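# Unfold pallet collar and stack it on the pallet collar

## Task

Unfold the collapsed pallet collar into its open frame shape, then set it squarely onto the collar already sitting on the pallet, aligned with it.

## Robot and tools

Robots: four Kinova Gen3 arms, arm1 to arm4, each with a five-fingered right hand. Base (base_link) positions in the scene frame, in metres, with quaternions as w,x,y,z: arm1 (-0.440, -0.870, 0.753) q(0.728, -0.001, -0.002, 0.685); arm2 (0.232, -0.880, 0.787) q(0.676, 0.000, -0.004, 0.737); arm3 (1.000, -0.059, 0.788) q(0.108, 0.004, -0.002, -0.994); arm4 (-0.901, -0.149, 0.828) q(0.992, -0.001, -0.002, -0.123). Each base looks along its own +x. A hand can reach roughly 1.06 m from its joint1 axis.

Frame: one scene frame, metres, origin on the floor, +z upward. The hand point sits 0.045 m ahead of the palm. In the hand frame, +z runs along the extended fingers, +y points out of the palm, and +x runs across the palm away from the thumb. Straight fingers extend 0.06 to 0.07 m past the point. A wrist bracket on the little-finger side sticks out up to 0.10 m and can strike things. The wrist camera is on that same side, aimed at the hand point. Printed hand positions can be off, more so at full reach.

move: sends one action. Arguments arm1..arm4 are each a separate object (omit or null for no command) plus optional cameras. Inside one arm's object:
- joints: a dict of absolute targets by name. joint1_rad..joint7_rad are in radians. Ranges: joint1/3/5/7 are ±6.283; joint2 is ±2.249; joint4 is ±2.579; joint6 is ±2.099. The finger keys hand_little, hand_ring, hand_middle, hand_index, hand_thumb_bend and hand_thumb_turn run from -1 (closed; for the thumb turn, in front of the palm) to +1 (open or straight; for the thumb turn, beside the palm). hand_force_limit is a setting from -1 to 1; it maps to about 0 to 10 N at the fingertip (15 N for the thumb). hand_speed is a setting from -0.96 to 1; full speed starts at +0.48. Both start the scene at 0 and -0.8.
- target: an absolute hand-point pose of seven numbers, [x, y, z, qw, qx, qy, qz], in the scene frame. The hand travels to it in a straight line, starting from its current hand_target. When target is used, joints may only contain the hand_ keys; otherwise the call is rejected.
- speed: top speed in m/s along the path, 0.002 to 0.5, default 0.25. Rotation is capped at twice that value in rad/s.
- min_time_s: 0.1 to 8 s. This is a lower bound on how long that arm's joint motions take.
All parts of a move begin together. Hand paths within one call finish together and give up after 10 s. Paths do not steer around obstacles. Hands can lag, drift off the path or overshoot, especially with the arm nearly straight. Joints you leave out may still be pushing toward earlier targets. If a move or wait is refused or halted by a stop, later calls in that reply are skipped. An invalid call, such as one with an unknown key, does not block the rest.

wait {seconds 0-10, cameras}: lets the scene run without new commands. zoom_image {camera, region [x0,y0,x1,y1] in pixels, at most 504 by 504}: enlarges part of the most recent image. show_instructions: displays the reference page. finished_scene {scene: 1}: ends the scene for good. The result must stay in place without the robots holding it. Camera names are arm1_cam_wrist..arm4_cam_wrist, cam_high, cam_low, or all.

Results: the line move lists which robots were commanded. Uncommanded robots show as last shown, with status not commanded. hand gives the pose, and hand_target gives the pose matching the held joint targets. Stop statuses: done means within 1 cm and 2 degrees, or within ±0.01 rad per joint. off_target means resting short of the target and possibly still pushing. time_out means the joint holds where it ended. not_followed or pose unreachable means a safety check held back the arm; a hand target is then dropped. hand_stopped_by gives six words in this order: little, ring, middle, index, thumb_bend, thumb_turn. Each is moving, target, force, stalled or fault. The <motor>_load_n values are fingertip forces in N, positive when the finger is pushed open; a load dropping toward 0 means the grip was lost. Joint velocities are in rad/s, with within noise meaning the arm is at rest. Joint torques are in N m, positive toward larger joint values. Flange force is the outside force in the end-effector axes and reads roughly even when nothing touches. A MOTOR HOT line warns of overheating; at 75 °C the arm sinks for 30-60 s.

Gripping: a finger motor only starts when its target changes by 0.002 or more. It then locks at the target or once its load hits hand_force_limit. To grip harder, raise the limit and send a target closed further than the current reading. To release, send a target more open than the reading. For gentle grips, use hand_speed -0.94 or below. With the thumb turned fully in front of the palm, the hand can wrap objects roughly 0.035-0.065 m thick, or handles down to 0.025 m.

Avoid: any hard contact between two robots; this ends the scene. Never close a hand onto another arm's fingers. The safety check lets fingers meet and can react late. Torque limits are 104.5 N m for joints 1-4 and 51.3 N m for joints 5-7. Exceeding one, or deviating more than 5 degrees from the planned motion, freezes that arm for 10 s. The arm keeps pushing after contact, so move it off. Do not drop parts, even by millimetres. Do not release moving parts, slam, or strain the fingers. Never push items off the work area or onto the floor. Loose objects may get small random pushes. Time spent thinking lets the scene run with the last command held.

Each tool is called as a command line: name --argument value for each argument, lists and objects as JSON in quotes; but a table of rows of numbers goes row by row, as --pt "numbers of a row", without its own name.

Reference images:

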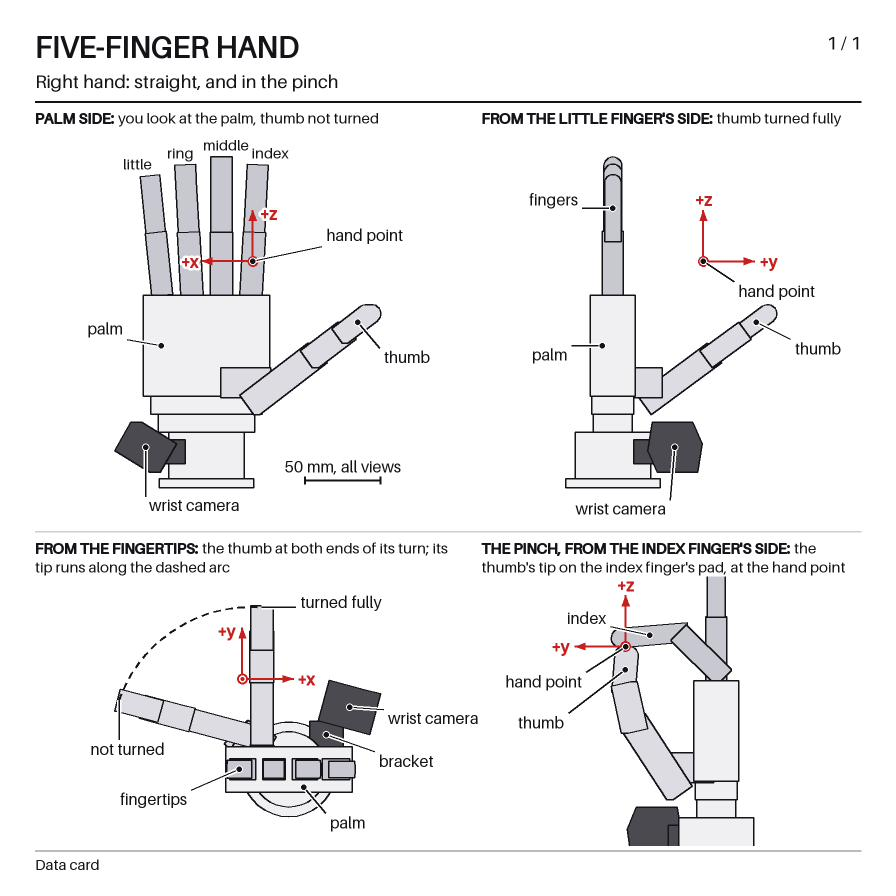

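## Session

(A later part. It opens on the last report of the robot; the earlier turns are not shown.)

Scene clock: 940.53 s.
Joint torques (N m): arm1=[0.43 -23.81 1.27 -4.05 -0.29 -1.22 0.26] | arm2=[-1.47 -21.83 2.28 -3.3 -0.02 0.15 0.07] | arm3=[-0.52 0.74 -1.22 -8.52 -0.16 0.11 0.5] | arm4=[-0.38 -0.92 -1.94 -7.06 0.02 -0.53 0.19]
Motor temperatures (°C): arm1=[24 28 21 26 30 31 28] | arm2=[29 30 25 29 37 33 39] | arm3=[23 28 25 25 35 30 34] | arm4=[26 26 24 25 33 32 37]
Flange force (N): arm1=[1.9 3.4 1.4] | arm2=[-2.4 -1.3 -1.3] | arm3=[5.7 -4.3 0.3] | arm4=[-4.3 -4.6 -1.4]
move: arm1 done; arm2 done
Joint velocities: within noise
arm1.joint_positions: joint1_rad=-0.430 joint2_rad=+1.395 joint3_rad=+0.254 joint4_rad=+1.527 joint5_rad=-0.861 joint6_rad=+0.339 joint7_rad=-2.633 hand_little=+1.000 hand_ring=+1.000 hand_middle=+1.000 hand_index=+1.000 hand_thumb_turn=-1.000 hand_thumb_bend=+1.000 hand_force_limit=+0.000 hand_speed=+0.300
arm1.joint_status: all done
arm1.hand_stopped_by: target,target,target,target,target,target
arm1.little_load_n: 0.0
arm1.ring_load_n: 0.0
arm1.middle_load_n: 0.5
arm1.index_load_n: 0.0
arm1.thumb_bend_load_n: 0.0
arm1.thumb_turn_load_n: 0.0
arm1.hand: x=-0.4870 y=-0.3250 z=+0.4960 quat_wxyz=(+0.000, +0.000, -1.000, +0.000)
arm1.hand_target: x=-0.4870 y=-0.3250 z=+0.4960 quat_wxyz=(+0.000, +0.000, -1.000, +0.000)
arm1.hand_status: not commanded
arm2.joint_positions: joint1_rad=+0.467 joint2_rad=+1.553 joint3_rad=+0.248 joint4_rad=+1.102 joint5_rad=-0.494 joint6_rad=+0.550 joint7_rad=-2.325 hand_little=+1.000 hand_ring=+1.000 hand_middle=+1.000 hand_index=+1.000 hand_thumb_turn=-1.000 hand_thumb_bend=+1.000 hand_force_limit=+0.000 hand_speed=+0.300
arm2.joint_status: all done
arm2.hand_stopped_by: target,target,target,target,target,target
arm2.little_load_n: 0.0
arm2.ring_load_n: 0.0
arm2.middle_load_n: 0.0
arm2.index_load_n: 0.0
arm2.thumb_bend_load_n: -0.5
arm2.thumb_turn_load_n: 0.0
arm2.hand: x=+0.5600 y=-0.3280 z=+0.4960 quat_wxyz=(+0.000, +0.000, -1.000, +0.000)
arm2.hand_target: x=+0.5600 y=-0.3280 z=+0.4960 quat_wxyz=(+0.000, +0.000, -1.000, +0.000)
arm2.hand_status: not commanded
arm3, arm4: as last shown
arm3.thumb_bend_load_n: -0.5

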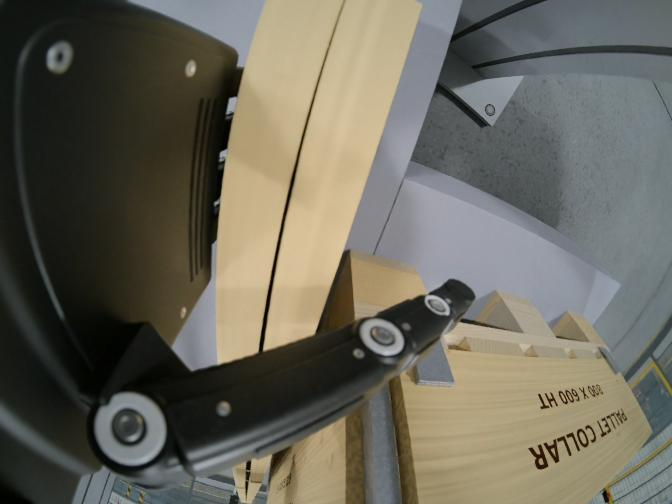

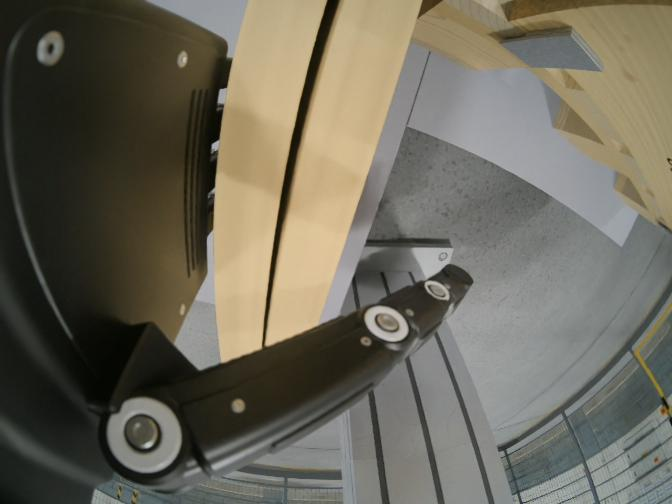

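move --arm2 '{"target": [0.56, -0.310, 0.492, 0.0, 0.0, -1.0, 0.0], "speed": 0.04}' --arm1 '{"target": [-0.487, -0.307, 0.492, 0.0, 0.0, -1.0, 0.0], "speed": 0.04}' --cameras '["arm1_cam_wrist", "arm2_cam_wrist"]'

move --arm2 '{"joints": {"hand_thumb_bend": -1, "hand_speed": -0.7, "hand_force_limit": 0.6}}' --arm1 '{"joints": {"hand_thumb_bend": -1, "hand_speed": -0.7, "hand_force_limit": 0.6}}' --cameras '["arm1_cam_wrist", "arm2_cam_wrist"]'

Scene clock: 952.77 s.
Joint torques (N m): arm1=[0.28 -22.48 1.07 -2.42 -0.2 -0.17 0.18] | arm2=[-1.38 -22.15 2.44 -3.63 -0.01 0.17 0.14] | arm3=[-0.48 0.73 -1.22 -8.5 -0.2 0.12 0.5] | arm4=[-0.41 -0.96 -1.9 -7.04 0.02 -0.53 0.24]
Motor temperatures (°C): arm1=[24 28 21 26 30 31 28] | arm2=[29 30 25 29 37 33 39] | arm3=[23 28 25 25 35 30 34] | arm4=[26 26 24 25 33 32 37]
Flange force (N): arm1=[1.7 5.5 1.5] | arm2=[-2.1 -1.1 -1.4] | arm3=[5.6 -4.3 0.3] | arm4=[-4.3 -4.3 -1.4]
move: arm1 done; arm2 done
Joint velocities: within noise
arm1.joint_positions: joint1_rad=-0.440 joint2_rad=+1.422 joint3_rad=+0.294 joint4_rad=+1.454 joint5_rad=-0.848 joint6_rad=+0.399 joint7_rad=-2.669 hand_little=+1.000 hand_ring=+1.000 hand_middle=+1.000 hand_index=+1.000 hand_thumb_turn=-1.000 hand_thumb_bend=+1.000 hand_force_limit=+0.000 hand_speed=+0.300
arm1.joint_status: not commanded
arm1.hand_stopped_by: target,target,target,target,target,target
arm1.little_load_n: 0.0
arm1.ring_load_n: 0.0
arm1.middle_load_n: 0.0
arm1.index_load_n: 0.0
arm1.thumb_bend_load_n: 0.0
arm1.thumb_turn_load_n: 0.0
arm1.hand: x=-0.4870 y=-0.3070 z=+0.4920 quat_wxyz=(+0.000, +0.000, -1.000, +0.000)
arm1.hand_target: x=-0.4870 y=-0.3070 z=+0.4920 quat_wxyz=(+0.000, +0.000, -1.000, +0.000)
arm1.hand_status: done (0.000 m and 0.0 deg from the pose sent, 0.018 m and 0.0 deg at the start)
arm2.joint_positions: joint1_rad=+0.452 joint2_rad=+1.586 joint3_rad=+0.270 joint4_rad=+1.015 joint5_rad=-0.491 joint6_rad=+0.606 joint7_rad=-2.364 hand_little=+1.000 hand_ring=+1.000 hand_middle=+1.000 hand_index=+1.000 hand_thumb_turn=-1.000 hand_thumb_bend=+1.000 hand_force_limit=+0.000 hand_speed=+0.300
arm2.joint_status: not commanded
arm2.hand_stopped_by: target,target,target,target,target,target
arm2.little_load_n: 0.0
arm2.ring_load_n: 0.0
arm2.middle_load_n: 0.0
arm2.index_load_n: 0.0
arm2.thumb_bend_load_n: 0.0
arm2.thumb_turn_load_n: 0.0
arm2.hand: x=+0.5600 y=-0.3100 z=+0.4920 quat_wxyz=(+0.000, +0.000, -1.000, +0.000)
arm2.hand_target: x=+0.5600 y=-0.3100 z=+0.4920 quat_wxyz=(+0.000, +0.000, -1.000, +0.000)
arm2.hand_status: done (0.000 m and 0.0 deg from the pose sent, 0.018 m and 0.0 deg at the start)
arm3, arm4: as last shown
arm3.index_load_n: 0.5
arm3.thumb_bend_load_n: 0.0

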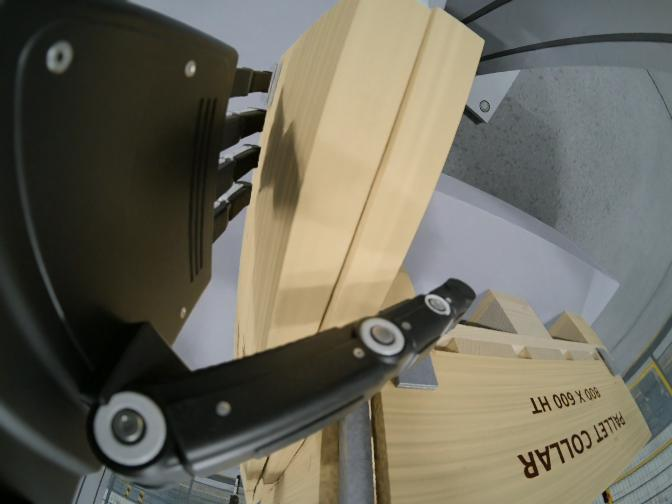

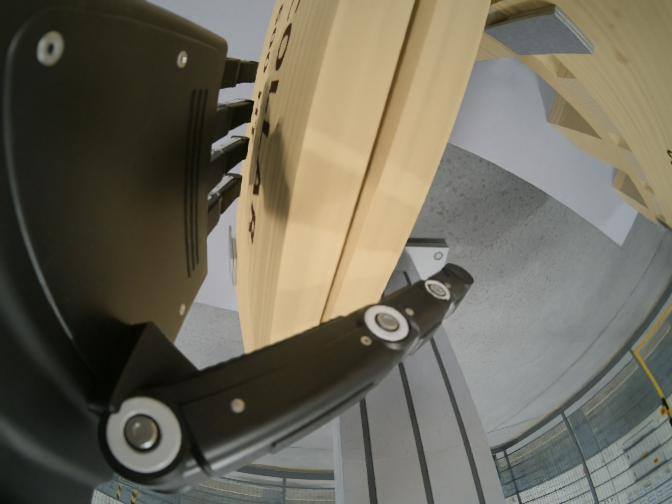

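Scene clock: 957.70 s.
Joint torques (N m): arm1=[0.71 -18.65 0.23 -2.25 -0.49 -0.54 0] | arm2=[-1.58 -19.71 1.51 -3.74 -0.37 -0.36 0.02] | arm3=[-0.47 0.76 -1.19 -8.5 -0.18 0.1 0.49] | arm4=[-0.42 -0.9 -1.91 -7.01 -0.01 -0.52 0.23]
Motor temperatures (°C): arm1=[24 28 21 26 30 31 28] | arm2=[29 30 25 29 37 33 39] | arm3=[23 28 25 25 35 30 34] | arm4=[26 26 24 25 33 32 37]
Flange force (N): arm1=[2.3 5.2 -7.5] | arm2=[-1.8 -2.6 -7.4] | arm3=[5.8 -4.2 0.2] | arm4=[-4.2 -4.4 -1.5]
move: arm1 off_target; arm2 off_target
Joint velocities: within noise
arm1.joint_positions: joint1_rad=-0.440 joint2_rad=+1.422 joint3_rad=+0.294 joint4_rad=+1.454 joint5_rad=-0.848 joint6_rad=+0.399 joint7_rad=-2.669 hand_little=+1.000 hand_ring=+1.000 hand_middle=+1.000 hand_index=+1.000 hand_thumb_turn=-1.000 hand_thumb_bend=+0.429 hand_force_limit=+0.600 hand_speed=-0.700
arm1.joint_status: hand_thumb_bend off_target (ended at +0.429, target -1.000); the others done
arm1.hand_stopped_by: target,target,target,target,force,target
arm1.little_load_n: 0.0
arm1.ring_load_n: 0.0
arm1.middle_load_n: 1.5
arm1.index_load_n: 0.0
arm1.thumb_bend_load_n: 13.0
arm1.thumb_turn_load_n: 0.0
arm1.hand: x=-0.4870 y=-0.3070 z=+0.4920 quat_wxyz=(+0.000, +0.000, -1.000, +0.000)
arm1.hand_target: x=-0.4870 y=-0.3070 z=+0.4920 quat_wxyz=(+0.000, +0.000, -1.000, +0.000)
arm1.hand_status: not commanded
arm2.joint_positions: joint1_rad=+0.452 joint2_rad=+1.586 joint3_rad=+0.270 joint4_rad=+1.015 joint5_rad=-0.491 joint6_rad=+0.606 joint7_rad=-2.364 hand_little=+1.000 hand_ring=+1.000 hand_middle=+1.000 hand_index=+1.000 hand_thumb_turn=-1.000 hand_thumb_bend=+0.495 hand_force_limit=+0.600 hand_speed=-0.700
arm2.joint_status: hand_thumb_bend off_target (ended at +0.495, target -1.000); the others done
arm2.hand_stopped_by: target,target,target,target,force,target
arm2.little_load_n: 0.0
arm2.ring_load_n: 0.0
arm2.middle_load_n: 1.0
arm2.index_load_n: 0.0
arm2.thumb_bend_load_n: 13.5
arm2.thumb_turn_load_n: 0.5
arm2.hand: x=+0.5600 y=-0.3100 z=+0.4920 quat_wxyz=(+0.000, +0.000, -1.000, +0.000)
arm2.hand_target: x=+0.5600 y=-0.3100 z=+0.4920 quat_wxyz=(+0.000, +0.000, -1.000, +0.000)
arm2.hand_status: not commanded
arm3, arm4: as last shown
arm3.index_load_n: 0.0

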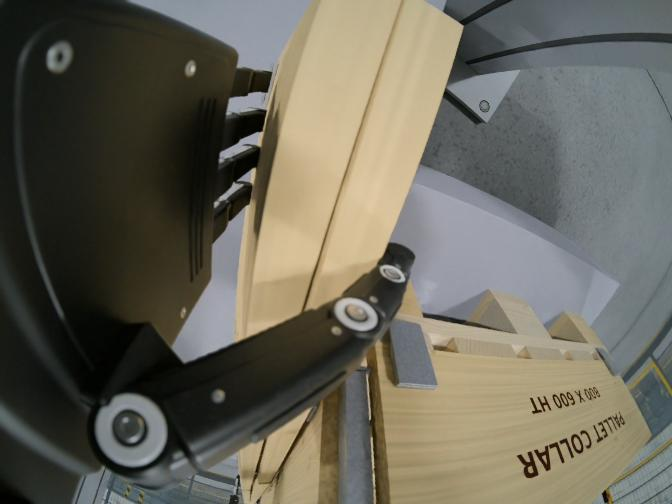

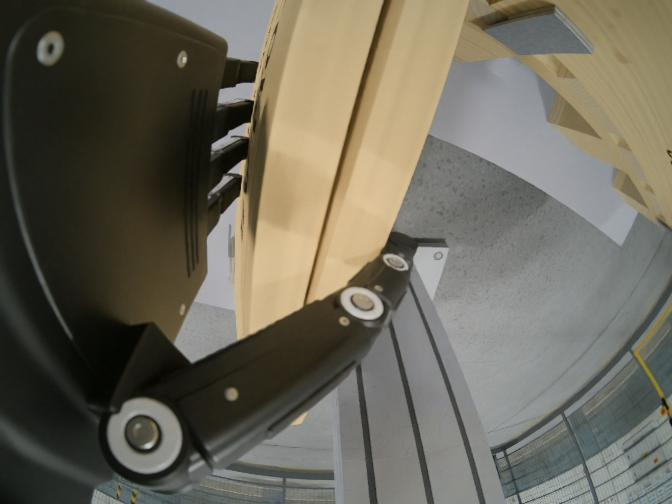

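move --arm2 '{"target": [0.56, -0.310, 0.504, 0.0, 0.0, -1.0, 0.0], "speed": 0.03}' --arm1 '{"target": [-0.487, -0.307, 0.504, 0.0, 0.0, -1.0, 0.0], "speed": 0.03}' --cameras '["arm1_cam_wrist", "arm2_cam_wrist", "cam_low"]'

Scene clock: 962.20 s.
Joint torques (N m): arm1=[0.26 -19.76 0.25 -1.22 -0.16 0.49 0.19] | arm2=[-1.49 -22.14 2.39 -3.48 -0.02 0.26 0.07] | arm3=[-0.45 0.82 -1.24 -8.52 -0.16 0.1 0.5] | arm4=[-0.41 -0.96 -1.87 -7.07 0.02 -0.52 0.27]
Motor temperatures (°C): arm1=[24 28 21 25 30 31 28] | arm2=[29 30 25 29 37 33 39] | arm3=[23 28 25 25 35 30 34] | arm4=[26 26 24 25 33 32 37]
Flange force (N): arm1=[1.9 6.8 -2.4] | arm2=[-2.6 -0.8 -1.0] | arm3=[6.0 -4.4 0.2] | arm4=[-4.1 -4.1 -1.3]
move: arm1 done; arm2 done
Joint velocities: within noise
arm1.joint_positions: joint1_rad=-0.444 joint2_rad=+1.396 joint3_rad=+0.301 joint4_rad=+1.474 joint5_rad=-0.844 joint6_rad=+0.408 joint7_rad=-2.671 hand_little=+1.000 hand_ring=+1.000 hand_middle=+1.000 hand_index=+1.000 hand_thumb_turn=-1.000 hand_thumb_bend=+0.426 hand_force_limit=+0.600 hand_speed=-0.700
arm1.joint_status: not commanded
arm1.hand_stopped_by: target,target,target,target,force,target
arm1.little_load_n: 0.0
arm1.ring_load_n: -0.5
arm1.middle_load_n: 0.0
arm1.index_load_n: 0.0
arm1.thumb_bend_load_n: 3.0
arm1.thumb_turn_load_n: 0.0
arm1.hand: x=-0.4870 y=-0.3070 z=+0.5041 quat_wxyz=(+0.000, +0.000, -1.000, +0.000)
arm1.hand_target: x=-0.4870 y=-0.3070 z=+0.5040 quat_wxyz=(+0.000, +0.000, -1.000, +0.000)
arm1.hand_status: done (0.000 m and 0.0 deg from the pose sent, 0.012 m and 0.0 deg at the start)
arm2.joint_positions: joint1_rad=+0.450 joint2_rad=+1.558 joint3_rad=+0.270 joint4_rad=+1.042 joint5_rad=-0.490 joint6_rad=+0.608 joint7_rad=-2.360 hand_little=+1.000 hand_ring=+1.000 hand_middle=+1.000 hand_index=+1.000 hand_thumb_turn=-1.000 hand_thumb_bend=+0.493 hand_force_limit=+0.600 hand_speed=-0.700
arm2.joint_status: not commanded
arm2.hand_stopped_by: target,target,target,target,force,target
arm2.little_load_n: 0.0
arm2.ring_load_n: 0.0
arm2.middle_load_n: 0.0
arm2.index_load_n: 0.5
arm2.thumb_bend_load_n: 0.0
arm2.thumb_turn_load_n: 0.0
arm2.hand: x=+0.5600 y=-0.3100 z=+0.5040 quat_wxyz=(+0.000, +0.000, -1.000, +0.000)
arm2.hand_target: x=+0.5600 y=-0.3100 z=+0.5040 quat_wxyz=(+0.000, +0.000, -1.000, +0.000)
arm2.hand_status: done (0.000 m and 0.0 deg from the pose sent, 0.012 m and 0.0 deg at the start)
arm3, arm4: as last shown
arm3.thumb_bend_load_n: -0.5

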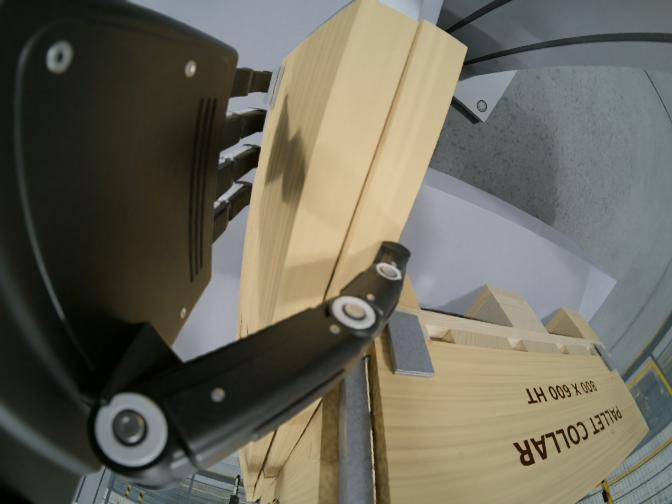

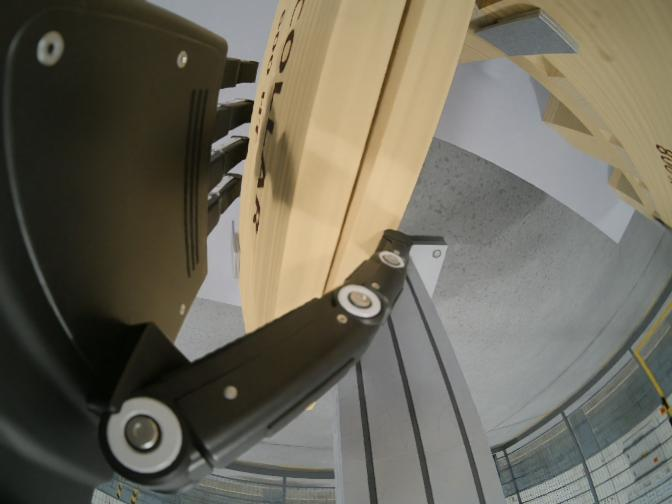

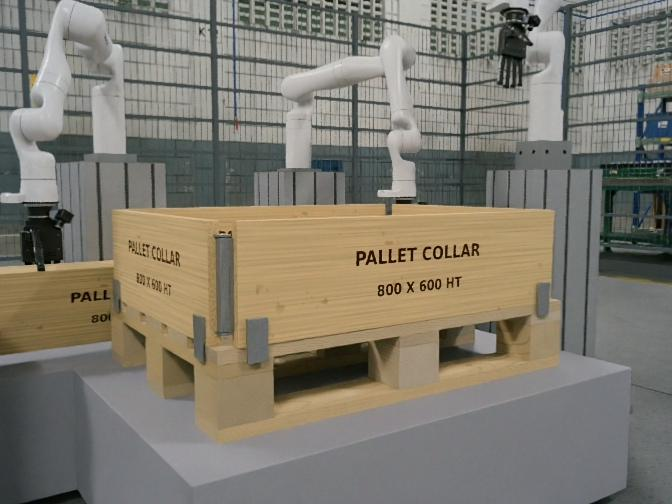

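move --arm2 '{"joints": {"hand_thumb_bend": 1, "hand_speed": 0.5}}' --arm1 '{"joints": {"hand_thumb_bend": 1, "hand_speed": 0.5}}'

move --arm2 '{"target": [0.56, -0.315, 0.64, 0.0, 0.0, 1.0, 0.0], "speed": 0.2}' --arm1 '{"target": [-0.487, -0.315, 0.64, 0.0, 0.0, 1.0, 0.0], "speed": 0.2}'

move --arm2 '{"target": [0.30, -0.42, 0.66, 0.0, 0.0, 0.966, 0.259], "speed": 0.2, "joints": {"hand_thumb_turn": 1}}' --arm1 '{"target": [-0.22, -0.42, 0.66, 0.0, 0.0, 0.966, 0.259], "speed": 0.2, "joints": {"hand_thumb_turn": 1}}' --arm3 '{"target": [0.63, -0.12, 0.60, 0.0, 0.0, 0.985, -0.174], "speed": 0.3}' --arm4 '{"target": [-0.48, -0.12, 0.80, 0.0, 0.0, 0.985, -0.174], "speed": 0.3}' --cameras '["all"]'

Scene clock: 1068.80 s.
Joint torques (N m): arm1=[0.31 -22.44 1.1 -2.43 -0.2 -0.13 0.23] | arm2=[-1.39 -22.15 2.38 -3.55 0.03 0.18 0.11] | arm3=[-0.46 0.73 -1.23 -8.53 -0.18 0.1 0.51] | arm4=[-0.41 -1 -1.92 -7.05 -0.04 -0.51 0.22]
Motor temperatures (°C): arm1=[24 28 21 25 30 31 28] | arm2=[29 30 25 28 37 33 39] | arm3=[23 28 25 25 35 29 34] | arm4=[26 26 24 25 33 31 37]
Flange force (N): arm1=[1.9 5.6 1.5] | arm2=[-2.4 -0.7 -1.2] | arm3=[5.7 -4.3 0.3] | arm4=[-4.4 -4.4 -1.2]
move: arm1 done; arm2 done
Joint velocities: within noise
arm1.joint_positions: joint1_rad=-0.444 joint2_rad=+1.396 joint3_rad=+0.301 joint4_rad=+1.474 joint5_rad=-0.844 joint6_rad=+0.408 joint7_rad=-2.671 hand_little=+1.000 hand_ring=+1.000 hand_middle=+1.000 hand_index=+1.000 hand_thumb_turn=-1.000 hand_thumb_bend=+1.000 hand_force_limit=+0.600 hand_speed=+0.500
arm1.joint_status: all done
arm1.hand_stopped_by: target,target,target,target,target,target
arm1.little_load_n: 0.0
arm1.ring_load_n: 0.0
arm1.middle_load_n: 0.0
arm1.index_load_n: 0.0
arm1.thumb_bend_load_n: 0.0
arm1.thumb_turn_load_n: 0.0
arm1.hand: x=-0.4870 y=-0.3070 z=+0.5040 quat_wxyz=(+0.000, +0.000, -1.000, +0.000)
arm1.hand_target: x=-0.4870 y=-0.3070 z=+0.5040 quat_wxyz=(+0.000, +0.000, -1.000, +0.000)
arm1.hand_status: not commanded
arm2.joint_positions: joint1_rad=+0.450 joint2_rad=+1.558 joint3_rad=+0.270 joint4_rad=+1.042 joint5_rad=-0.490 joint6_rad=+0.608 joint7_rad=-2.360 hand_little=+1.000 hand_ring=+1.000 hand_middle=+1.000 hand_index=+1.000 hand_thumb_turn=-1.000 hand_thumb_bend=+1.000 hand_force_limit=+0.600 hand_speed=+0.500
arm2.joint_status: all done
arm2.hand_stopped_by: target,target,target,target,target,target
arm2.little_load_n: 0.0
arm2.ring_load_n: 0.0
arm2.middle_load_n: 0.0
arm2.index_load_n: 0.0
arm2.thumb_bend_load_n: -0.5
arm2.thumb_turn_load_n: 0.0
arm2.hand: x=+0.5600 y=-0.3100 z=+0.5040 quat_wxyz=(+0.000, +0.000, -1.000, +0.000)
arm2.hand_target: x=+0.5600 y=-0.3100 z=+0.5040 quat_wxyz=(+0.000, +0.000, -1.000, +0.000)
arm2.hand_status: not commanded
arm3, arm4: as last shown
arm3.thumb_bend_load_n: 0.0
pictures: none

Scene clock: 1070.03 s.
Joint torques (N m): arm1=[0.26 -21.26 1.46 -3.44 -0.19 -0.14 0.24] | arm2=[-1.44 -21.67 2.55 -4.16 -0.03 0.14 0.15] | arm3=[-0.49 0.74 -1.23 -8.52 -0.16 0.1 0.5] | arm4=[-0.46 -0.91 -1.87 -7.07 0.03 -0.53 0.23]
Motor temperatures (°C): arm1=[24 28 21 25 30 31 28] | arm2=[29 30 25 28 37 33 39] | arm3=[23 28 25 25 35 29 34] | arm4=[26 26 24 25 33 31 37]
Flange force (N): arm1=[1.7 3.9 -0.2] | arm2=[-2.4 -0.8 -1.1] | arm3=[5.8 -4.3 0.3] | arm4=[-4.0 -4.3 -1.4]
move: arm1 done; arm2 done
Joint velocities: within noise
arm1.joint_positions: joint1_rad=-0.515 joint2_rad=+1.107 joint3_rad=+0.411 joint4_rad=+1.655 joint5_rad=-0.766 joint6_rad=+0.549 joint7_rad=-2.716 hand_little=+1.000 hand_ring=+1.000 hand_middle=+1.000 hand_index=+1.000 hand_thumb_turn=-1.000 hand_thumb_bend=+1.000 hand_force_limit=+0.600 hand_speed=+0.500
arm1.joint_status: not commanded
arm1.hand_stopped_by: target,target,target,target,target,target
arm1.little_load_n: -0.5
arm1.ring_load_n: 0.0
arm1.middle_load_n: 0.0
arm1.index_load_n: 0.0
arm1.thumb_bend_load_n: -0.5
arm1.thumb_turn_load_n: 0.0
arm1.hand: x=-0.4870 y=-0.3150 z=+0.6400 quat_wxyz=(+0.000, +0.000, -1.000, +0.000)
arm1.hand_target: x=-0.4870 y=-0.3150 z=+0.6400 quat_wxyz=(+0.000, +0.000, -1.000, +0.000)
arm1.hand_status: done (0.000 m and 0.0 deg from the pose sent, 0.136 m and 0.0 deg at the start)
arm2.joint_positions: joint1_rad=+0.426 joint2_rad=+1.265 joint3_rad=+0.299 joint4_rad=+1.265 joint5_rad=-0.463 joint6_rad=+0.686 joint7_rad=-2.340 hand_little=+1.000 hand_ring=+1.000 hand_middle=+1.000 hand_index=+1.000 hand_thumb_turn=-1.000 hand_thumb_bend=+1.000 hand_force_limit=+0.600 hand_speed=+0.500
arm2.joint_status: not commanded
arm2.hand_stopped_by: target,target,target,target,target,target
arm2.little_load_n: 0.0
arm2.ring_load_n: 0.0
arm2.middle_load_n: 0.0
arm2.index_load_n: 0.5
arm2.thumb_bend_load_n: 0.0
arm2.thumb_turn_load_n: 0.0
arm2.hand: x=+0.5600 y=-0.3150 z=+0.6400 quat_wxyz=(+0.000, +0.000, -1.000, +0.000)
arm2.hand_target: x=+0.5600 y=-0.3150 z=+0.6400 quat_wxyz=(+0.000, +0.000, -1.000, +0.000)
arm2.hand_status: done (0.000 m and 0.0 deg from the pose sent, 0.136 m and 0.0 deg at the start)
arm3, arm4: as last shown
arm3.little_load_n: 0.5
pictures: none

Scene clock: 1075.40 s.
Joint torques (N m): arm1=[0.06 -17.56 -4.73 0.64 0.33 -0.98 0.27] | arm2=[-1.44 -14.37 -3.27 3.56 0.69 -0.65 0.19] | arm3=[-0.49 -15.18 -4.39 -0.94 -0.11 -0.09 0.47] | arm4=[-0.43 -15.75 0.88 -1.89 0.32 0.22 0.22]
Motor temperatures (°C): arm1=[24 28 21 25 30 31 28] | arm2=[29 30 25 28 37 33 39] | arm3=[23 28 25 25 35 29 34] | arm4=[26 26 24 25 33 31 37]
Flange force (N): arm1=[0.2 -4.1 3.0] | arm2=[-4.5 1.5 0.1] | arm3=[-6.2 -2.1 -5.2] | arm4=[-1.8 -0.3 0.4]
move: arm1 done; arm2 done; arm3 done; arm4 done
Joint velocities: within noise
arm1.joint_positions: joint1_rad=+0.886 joint2_rad=+1.197 joint3_rad=-0.441 joint4_rad=+2.242 joint5_rad=-0.035 joint6_rad=-0.623 joint7_rad=-2.259 hand_little=+1.000 hand_ring=+1.000 hand_middle=+1.000 hand_index=+1.000 hand_thumb_turn=+1.000 hand_thumb_bend=+1.000 hand_force_limit=+0.600 hand_speed=+0.500
arm1.joint_status: all done
arm1.hand_stopped_by: target,target,target,target,target,target
arm1.little_load_n: 0.0
arm1.ring_load_n: 0.0
arm1.middle_load_n: 0.0
arm1.index_load_n: 0.0
arm1.thumb_bend_load_n: 0.0
arm1.thumb_turn_load_n: 0.0
arm1.hand: x=-0.2200 y=-0.4200 z=+0.6600 quat_wxyz=(+0.000, +0.000, -0.966, -0.259)
arm1.hand_target: x=-0.2200 y=-0.4200 z=+0.6600 quat_wxyz=(+0.000, +0.000, -0.966, -0.259)
arm1.hand_status: done (0.000 m and 0.0 deg from the pose sent, 0.288 m and 30.0 deg at the start)
arm2.joint_positions: joint1_rad=+0.635 joint2_rad=+1.415 joint3_rad=-0.557 joint4_rad=+2.337 joint5_rad=-0.307 joint6_rad=-1.082 joint7_rad=-2.348 hand_little=+1.000 hand_ring=+1.000 hand_middle=+1.000 hand_index=+1.000 hand_thumb_turn=+1.000 hand_thumb_bend=+1.000 hand_force_limit=+0.600 hand_speed=+0.500
arm2.joint_status: all done
arm2.hand_stopped_by: target,target,target,target,target,target
arm2.little_load_n: 0.0
arm2.ring_load_n: 0.0
arm2.middle_load_n: 0.0
arm2.index_load_n: 0.0
arm2.thumb_bend_load_n: 0.0
arm2.thumb_turn_load_n: 0.0
arm2.hand: x=+0.3000 y=-0.4200 z=+0.6600 quat_wxyz=(+0.000, +0.000, -0.966, -0.259)
arm2.hand_target: x=+0.3000 y=-0.4200 z=+0.6600 quat_wxyz=(+0.000, +0.000, -0.966, -0.259)
arm2.hand_status: done (0.000 m and 0.0 deg from the pose sent, 0.281 m and 30.0 deg at the start)
arm3.joint_positions: joint1_rad=+0.424 joint2_rad=+1.203 joint3_rad=-0.398 joint4_rad=+1.929 joint5_rad=+0.452 joint6_rad=+0.055 joint7_rad=+1.177 hand_little=+1.000 hand_ring=+1.000 hand_middle=+1.000 hand_index=+1.000 hand_thumb_turn=-1.000 hand_thumb_bend=+1.000 hand_force_limit=+0.000 hand_speed=+0.300
arm3.joint_status: not commanded
arm3.hand_stopped_by: target,target,target,target,target,target
arm3.little_load_n: 0.0
arm3.ring_load_n: 0.0
arm3.middle_load_n: 0.0
arm3.index_load_n: 0.0
arm3.thumb_bend_load_n: 0.0
arm3.thumb_turn_load_n: 0.0
arm3.hand: x=+0.6300 y=-0.1200 z=+0.6000 quat_wxyz=(+0.000, +0.000, -0.985, +0.174)
arm3.hand_target: x=+0.6300 y=-0.1200 z=+0.6000 quat_wxyz=(+0.000, +0.000, -0.985, +0.174)
arm3.hand_status: done (0.000 m and 0.0 deg from the pose sent, 0.507 m and 163.3 deg at the start)
arm4.joint_positions: joint1_rad=-0.715 joint2_rad=+0.787 joint3_rad=+0.287 joint4_rad=+2.037 joint5_rad=+0.309 joint6_rad=+0.449 joint7_rad=-2.111 hand_little=+1.000 hand_ring=+1.000 hand_middle=+1.000 hand_index=+1.000 hand_thumb_turn=-1.000 hand_thumb_bend=+1.000 hand_force_limit=+0.000 hand_speed=+0.300
arm4.joint_status: not commanded
arm4.hand_stopped_by: target,target,target,target,target,target
arm4.little_load_n: 0.0
arm4.ring_load_n: 0.0
arm4.middle_load_n: 0.0
arm4.index_load_n: 0.0
arm4.thumb_bend_load_n: 0.0
arm4.thumb_turn_load_n: 0.0
arm4.hand: x=-0.4800 y=-0.1200 z=+0.8000 quat_wxyz=(+0.000, +0.000, -0.985, +0.174)
arm4.hand_target: x=-0.4800 y=-0.1200 z=+0.8000 quat_wxyz=(+0.000, +0.000, -0.985, +0.174)
arm4.hand_status: done (0.000 m and 0.0 deg from the pose sent, 0.323 m and 26.2 deg at the start)
pictures: arm1_cam_wrist, arm2_cam_wrist, arm3_cam_wrist, arm4_cam_wrist, cam_high, cam_low

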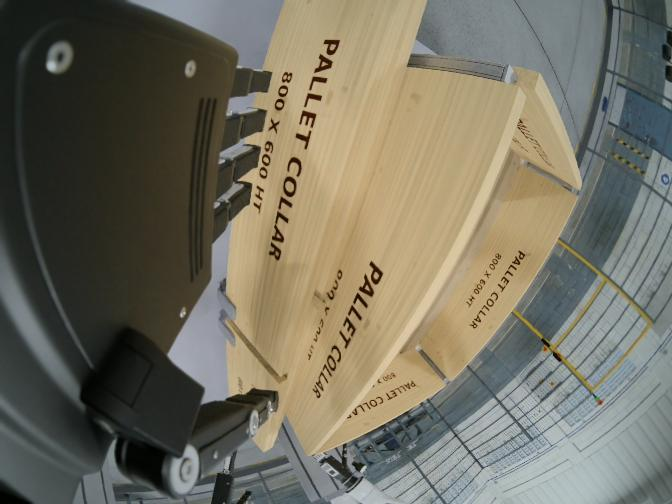

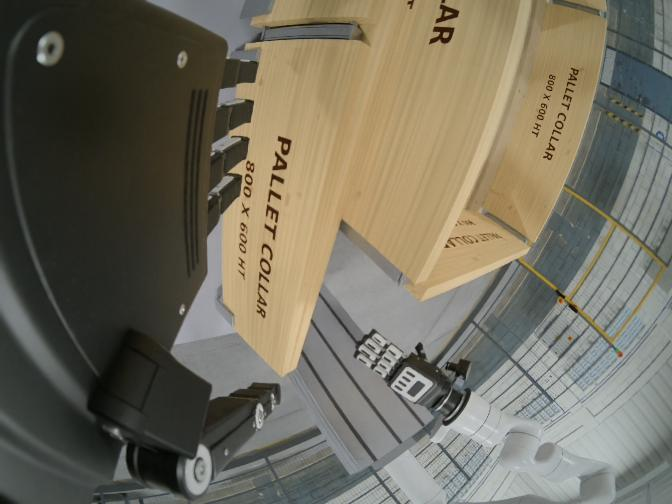

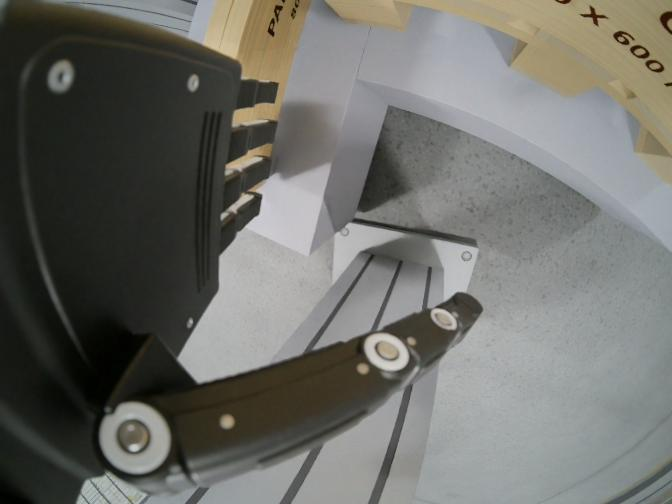

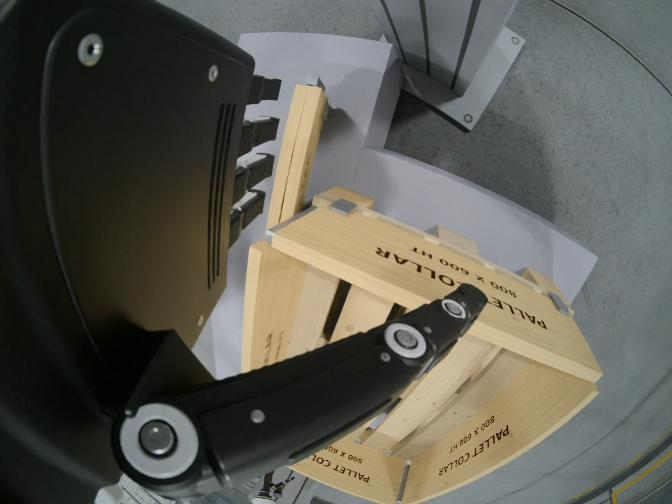

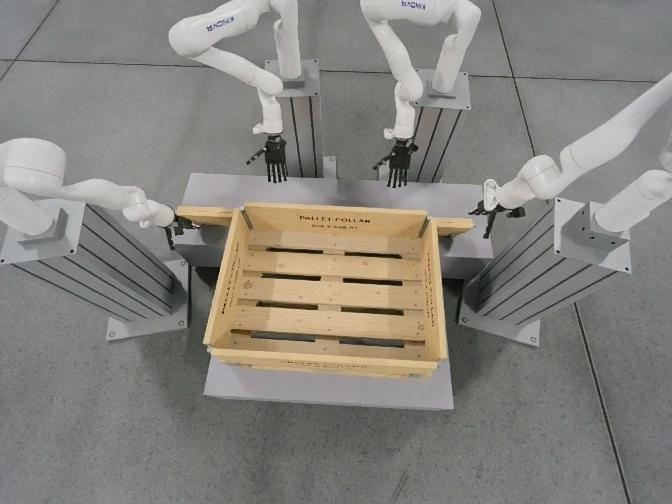

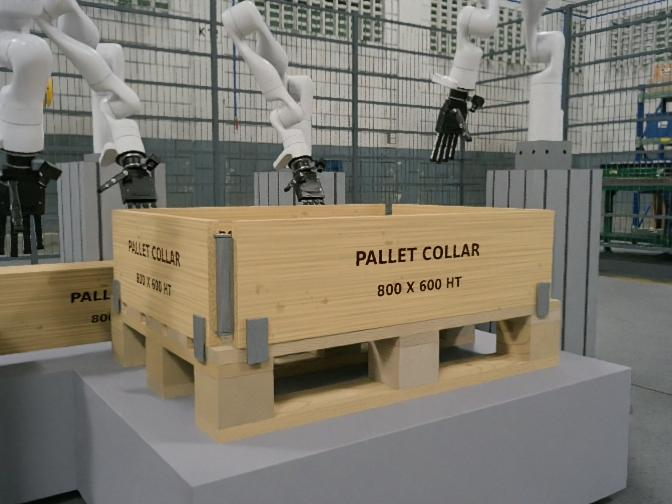

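move --arm2 '{"target": [0.30, -0.343, 0.568, 0.0, 0.0, 0.966, 0.259], "speed": 0.12}' --arm1 '{"target": [-0.22, -0.343, 0.568, 0.0, 0.0, 0.966, 0.259], "speed": 0.12}' --arm3 '{"target": [0.63, -0.20, 0.365, 0.0, 0.0, 0.985, -0.174], "speed": 0.25}' --arm4 '{"target": [-0.48, -0.20, 0.365, 0.0, 0.0, 0.985, -0.174], "speed": 0.25}' --cameras '["all"]'

Scene clock: 1083.60 s.
Joint torques (N m): arm1=[0.08 -19.74 -5.21 -0.05 0.31 -0.98 0.26] | arm2=[-1.39 -16.29 -3.89 2.32 0.66 -0.63 0.2] | arm3=[-0.55 -16 -4.25 -0.31 -0.03 -0.1 0.47] | arm4=[-0.41 -17.46 2.29 1.9 -0.01 0.32 0.24]
Motor temperatures (°C): arm1=[24 28 21 25 30 31 28] | arm2=[29 30 25 28 37 33 39] | arm3=[23 28 25 25 35 29 34] | arm4=[26 26 24 25 33 31 37]
Flange force (N): arm1=[0.0 -2.9 2.3] | arm2=[-3.5 0.8 -0.3] | arm3=[-5.4 -2.0 -9.2] | arm4=[-1.9 -0.4 2.7]
move: arm1 done; arm2 done; arm3 done; arm4 done
Joint velocities: within noise
arm1.joint_positions: joint1_rad=+0.750 joint2_rad=+1.412 joint3_rad=-0.420 joint4_rad=+1.916 joint5_rad=-0.073 joint6_rad=-0.547 joint7_rad=-2.253 hand_little=+1.000 hand_ring=+1.000 hand_middle=+1.000 hand_index=+1.000 hand_thumb_turn=+1.000 hand_thumb_bend=+1.000 hand_force_limit=+0.600 hand_speed=+0.500
arm1.joint_status: not commanded
arm1.hand_stopped_by: target,target,target,target,target,target
arm1.little_load_n: 0.0
arm1.ring_load_n: 0.0
arm1.middle_load_n: 0.0
arm1.index_load_n: 0.0
arm1.thumb_bend_load_n: 0.0
arm1.thumb_turn_load_n: 0.0
arm1.hand: x=-0.2200 y=-0.3430 z=+0.5680 quat_wxyz=(+0.000, +0.000, -0.966, -0.259)
arm1.hand_target: x=-0.2200 y=-0.3430 z=+0.5680 quat_wxyz=(+0.000, +0.000, -0.966, -0.259)
arm1.hand_status: done (0.000 m and 0.0 deg from the pose sent, 0.120 m and 0.0 deg at the start)
arm2.joint_positions: joint1_rad=+0.578 joint2_rad=+1.564 joint3_rad=-0.515 joint4_rad=+1.959 joint5_rad=-0.297 joint6_rad=-0.866 joint7_rad=-2.288 hand_little=+1.000 hand_ring=+1.000 hand_middle=+1.000 hand_index=+1.000 hand_thumb_turn=+1.000 hand_thumb_bend=+1.000 hand_force_limit=+0.600 hand_speed=+0.500
arm2.joint_status: not commanded
arm2.hand_stopped_by: target,target,target,target,target,target
arm2.little_load_n: 0.0
arm2.ring_load_n: 0.0
arm2.middle_load_n: 0.5
arm2.index_load_n: 0.0
arm2.thumb_bend_load_n: 0.0
arm2.thumb_turn_load_n: 0.0
arm2.hand: x=+0.3000 y=-0.3430 z=+0.5680 quat_wxyz=(+0.000, +0.000, -0.966, -0.259)
arm2.hand_target: x=+0.3000 y=-0.3430 z=+0.5680 quat_wxyz=(+0.000, +0.000, -0.966, -0.259)
arm2.hand_status: done (0.000 m and 0.0 deg from the pose sent, 0.120 m and 0.0 deg at the start)
arm3.joint_positions: joint1_rad=+0.191 joint2_rad=+1.762 joint3_rad=-0.332 joint4_rad=+1.419 joint5_rad=+0.445 joint6_rad=-0.048 joint7_rad=+1.167 hand_little=+1.000 hand_ring=+1.000 hand_middle=+1.000 hand_index=+1.000 hand_thumb_turn=-1.000 hand_thumb_bend=+1.000 hand_force_limit=+0.000 hand_speed=+0.300
arm3.joint_status: not commanded
arm3.hand_stopped_by: target,target,target,target,target,target
arm3.little_load_n: 0.0
arm3.ring_load_n: 0.0
arm3.middle_load_n: 0.0
arm3.index_load_n: 0.0
arm3.thumb_bend_load_n: -0.5
arm3.thumb_turn_load_n: 0.0
arm3.hand: x=+0.6300 y=-0.2000 z=+0.3650 quat_wxyz=(+0.000, +0.000, -0.985, +0.174)
arm3.hand_target: x=+0.6300 y=-0.2000 z=+0.3650 quat_wxyz=(+0.000, +0.000, -0.985, +0.174)
arm3.hand_status: done (0.000 m and 0.0 deg from the pose sent, 0.248 m and 0.0 deg at the start)
arm4.joint_positions: joint1_rad=-0.576 joint2_rad=+1.894 joint3_rad=+0.328 joint4_rad=+1.364 joint5_rad=+0.265 joint6_rad=+0.015 joint7_rad=-2.251 hand_little=+1.000 hand_ring=+1.000 hand_middle=+1.000 hand_index=+1.000 hand_thumb_turn=-1.000 hand_thumb_bend=+1.000 hand_force_limit=+0.000 hand_speed=+0.300
arm4.joint_status: not commanded
arm4.hand_stopped_by: target,target,target,target,target,target
arm4.little_load_n: 0.0
arm4.ring_load_n: 0.0
arm4.middle_load_n: 0.0
arm4.index_load_n: 0.0
arm4.thumb_bend_load_n: 0.0
arm4.thumb_turn_load_n: 0.0
arm4.hand: x=-0.4800 y=-0.2000 z=+0.3650 quat_wxyz=(+0.000, +0.000, -0.985, +0.174)
arm4.hand_target: x=-0.4800 y=-0.2000 z=+0.3650 quat_wxyz=(+0.000, +0.000, -0.985, +0.174)
arm4.hand_status: done (0.000 m and 0.0 deg from the pose sent, 0.442 m and 0.0 deg at the start)
pictures: arm1_cam_wrist, arm2_cam_wrist, arm3_cam_wrist, arm4_cam_wrist, cam_high, cam_low

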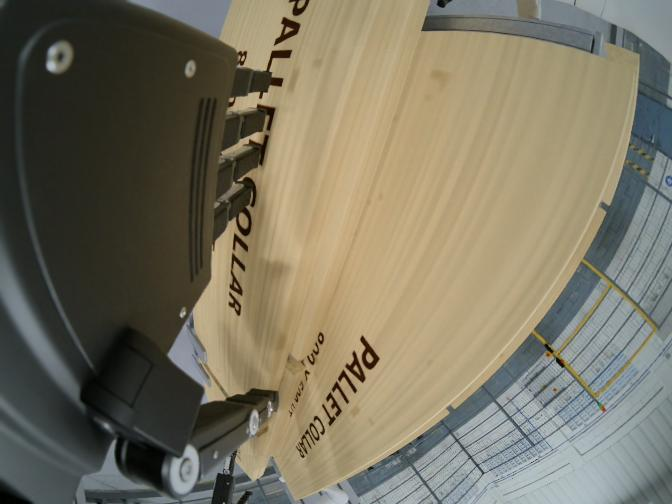

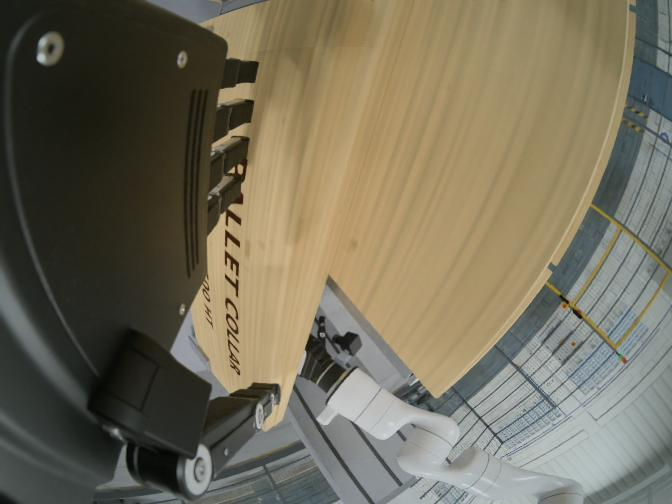

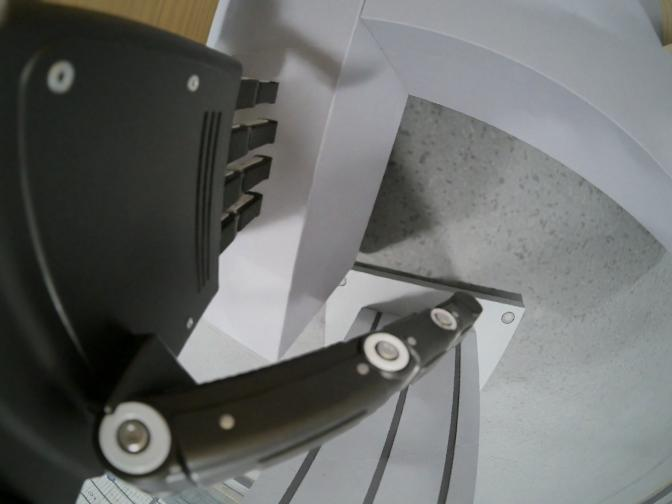

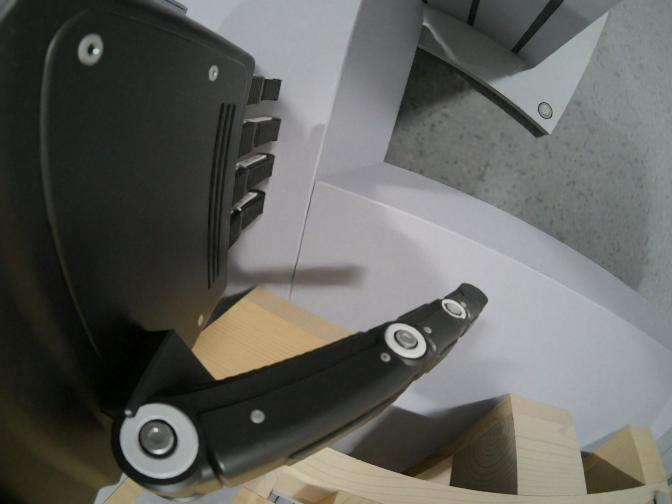

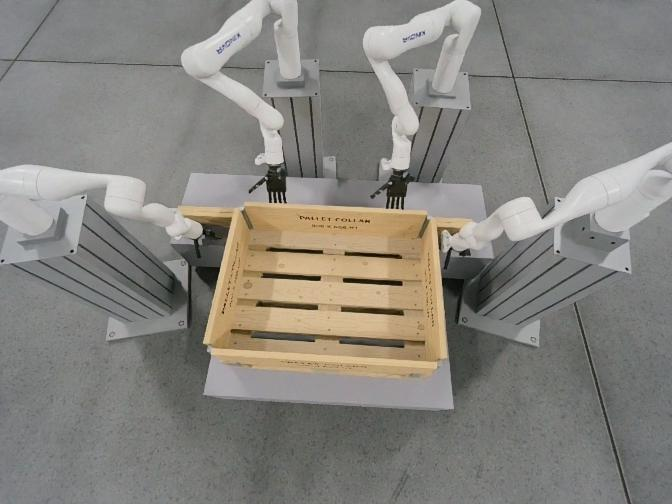

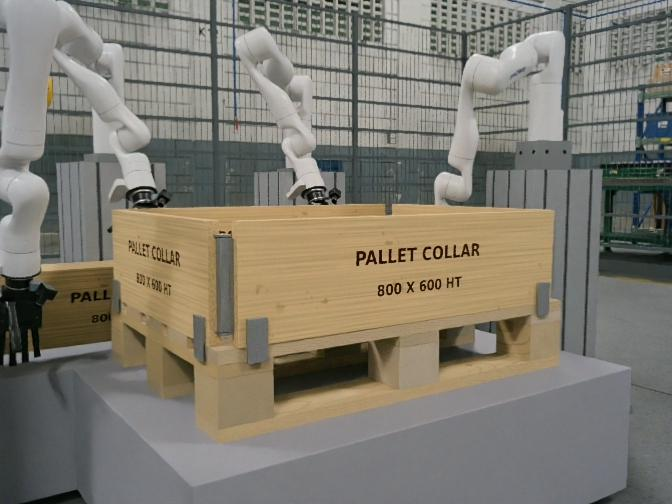

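move --arm2 '{"target": [0.30, -0.358, 0.568, 0.0, 0.0, 0.966, 0.259], "speed": 0.06}' --arm1 '{"target": [-0.22, -0.358, 0.568, 0.0, 0.0, 0.966, 0.259], "speed": 0.06}' --arm3 '{"target": [0.63, -0.240, 0.365, 0.0, 0.0, 0.985, -0.174], "speed": 0.06}' --arm4 '{"target": [-0.48, -0.240, 0.365, 0.0, 0.0, 0.985, -0.174], "speed": 0.06}' --cameras '["arm1_cam_wrist", "arm2_cam_wrist", "cam_high"]'

Scene clock: 1089.73 s.
Joint torques (N m): arm1=[0.13 -19.52 -5.17 0.46 0.25 -0.96 0.29] | arm2=[-1.44 -15.92 -3.94 2.74 0.73 -0.69 0.16] | arm3=[-0.55 -16.3 -4.24 -0.6 -0.01 -0.1 0.48] | arm4=[-0.39 -17.46 2.34 1.92 -0.04 0.29 0.22]
Motor temperatures (°C): arm1=[24 28 21 25 30 31 28] | arm2=[29 30 25 28 37 33 39] | arm3=[23 28 25 25 35 29 34] | arm4=[26 26 24 25 33 31 37]
Flange force (N): arm1=[-0.2 -3.2 3.0] | arm2=[-3.8 1.1 0.1] | arm3=[-5.3 -1.7 -9.4] | arm4=[-1.8 -0.6 2.8]
move: arm1 done; arm2 done; arm3 done; arm4 done
Joint velocities: within noise
arm1.joint_positions: joint1_rad=+0.776 joint2_rad=+1.418 joint3_rad=-0.419 joint4_rad=+1.954 joint5_rad=-0.051 joint6_rad=-0.580 joint7_rad=-2.249 hand_little=+1.000 hand_ring=+1.000 hand_middle=+1.000 hand_index=+1.000 hand_thumb_turn=+1.000 hand_thumb_bend=+1.000 hand_force_limit=+0.600 hand_speed=+0.500
arm1.joint_status: not commanded
arm1.hand_stopped_by: target,target,target,target,target,target
arm1.little_load_n: 0.0
arm1.ring_load_n: 0.0
arm1.middle_load_n: 0.5
arm1.index_load_n: 0.0
arm1.thumb_bend_load_n: -0.5
arm1.thumb_turn_load_n: 0.0
arm1.hand: x=-0.2200 y=-0.3580 z=+0.5680 quat_wxyz=(+0.000, +0.000, -0.966, -0.259)
arm1.hand_target: x=-0.2200 y=-0.3580 z=+0.5680 quat_wxyz=(+0.000, +0.000, -0.966, -0.259)
arm1.hand_status: done (0.000 m and 0.0 deg from the pose sent, 0.015 m and 0.0 deg at the start)
arm2.joint_positions: joint1_rad=+0.593 joint2_rad=+1.577 joint3_rad=-0.513 joint4_rad=+1.999 joint5_rad=-0.273 joint6_rad=-0.910 joint7_rad=-2.297 hand_little=+1.000 hand_ring=+1.000 hand_middle=+1.000 hand_index=+1.000 hand_thumb_turn=+1.000 hand_thumb_bend=+1.000 hand_force_limit=+0.600 hand_speed=+0.500
arm2.joint_status: not commanded
arm2.hand_stopped_by: target,target,target,target,target,target
arm2.little_load_n: 0.0
arm2.ring_load_n: 0.0
arm2.middle_load_n: 0.0
arm2.index_load_n: 0.0
arm2.thumb_bend_load_n: 0.0
arm2.thumb_turn_load_n: 0.0
arm2.hand: x=+0.3000 y=-0.3580 z=+0.5680 quat_wxyz=(+0.000, +0.000, -0.966, -0.259)
arm2.hand_target: x=+0.3000 y=-0.3580 z=+0.5680 quat_wxyz=(+0.000, +0.000, -0.966, -0.259)
arm2.hand_status: done (0.000 m and 0.0 deg from the pose sent, 0.015 m and 0.0 deg at the start)
arm3.joint_positions: joint1_rad=+0.093 joint2_rad=+1.762 joint3_rad=-0.333 joint4_rad=+1.385 joint5_rad=+0.396 joint6_rad=-0.047 joint7_rad=+1.124 hand_little=+1.000 hand_ring=+1.000 hand_middle=+1.000 hand_index=+1.000 hand_thumb_turn=-1.000 hand_thumb_bend=+1.000 hand_force_limit=+0.000 hand_speed=+0.300
arm3.joint_status: not commanded
arm3.hand_stopped_by: target,target,target,target,target,target
arm3.little_load_n: 0.0
arm3.ring_load_n: 0.0
arm3.middle_load_n: 0.0
arm3.index_load_n: 0.0
arm3.thumb_bend_load_n: 0.0
arm3.thumb_turn_load_n: 0.0
arm3.hand: x=+0.6300 y=-0.2400 z=+0.3650 quat_wxyz=(+0.000, +0.000, -0.985, +0.174)
arm3.hand_target: x=+0.6300 y=-0.2400 z=+0.3650 quat_wxyz=(+0.000, +0.000, -0.985, +0.174)
arm3.hand_status: done (0.000 m and 0.0 deg from the pose sent, 0.040 m and 0.0 deg at the start)
arm4.joint_positions: joint1_rad=-0.488 joint2_rad=+1.900 joint3_rad=+0.349 joint4_rad=+1.359 joint5_rad=+0.304 joint6_rad=-0.015 joint7_rad=-2.212 hand_little=+1.000 hand_ring=+1.000 hand_middle=+1.000 hand_index=+1.000 hand_thumb_turn=-1.000 hand_thumb_bend=+1.000 hand_force_limit=+0.000 hand_speed=+0.300
arm4.joint_status: not commanded
arm4.hand_stopped_by: target,target,target,target,target,target
arm4.little_load_n: 0.0
arm4.ring_load_n: 0.0
arm4.middle_load_n: 0.0
arm4.index_load_n: 0.5
arm4.thumb_bend_load_n: 0.0
arm4.thumb_turn_load_n: 0.0
arm4.hand: x=-0.4800 y=-0.2400 z=+0.3650 quat_wxyz=(+0.000, +0.000, -0.985, +0.174)
arm4.hand_target: x=-0.4800 y=-0.2400 z=+0.3650 quat_wxyz=(+0.000, +0.000, -0.985, +0.174)
arm4.hand_status: done (0.000 m and 0.0 deg from the pose sent, 0.040 m and 0.0 deg at the start)

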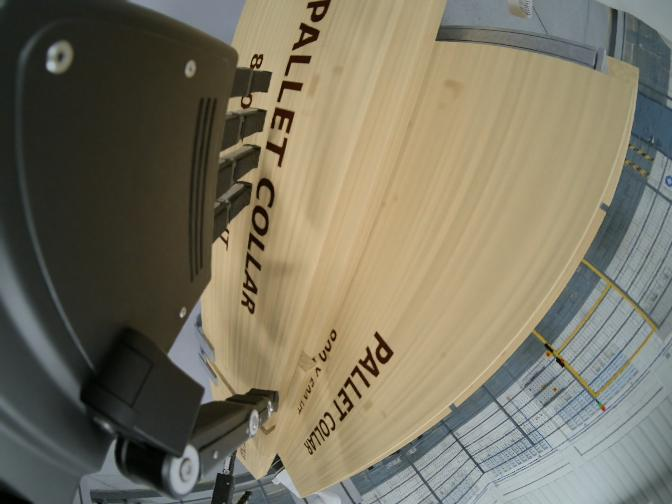

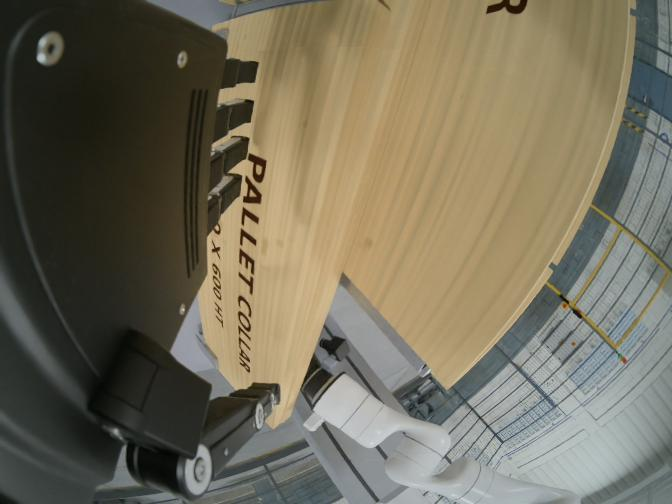

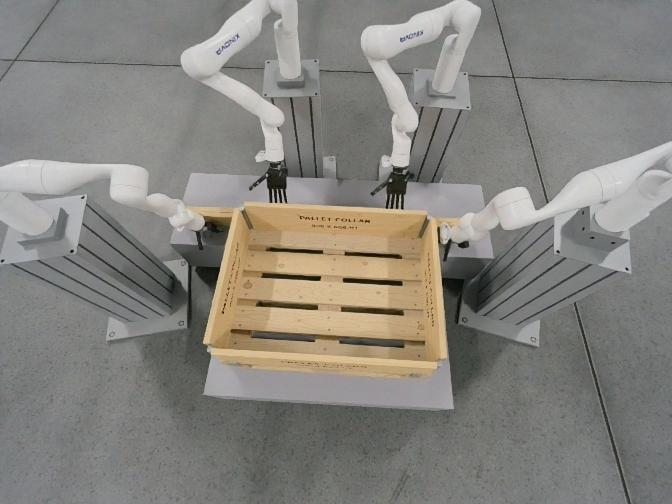

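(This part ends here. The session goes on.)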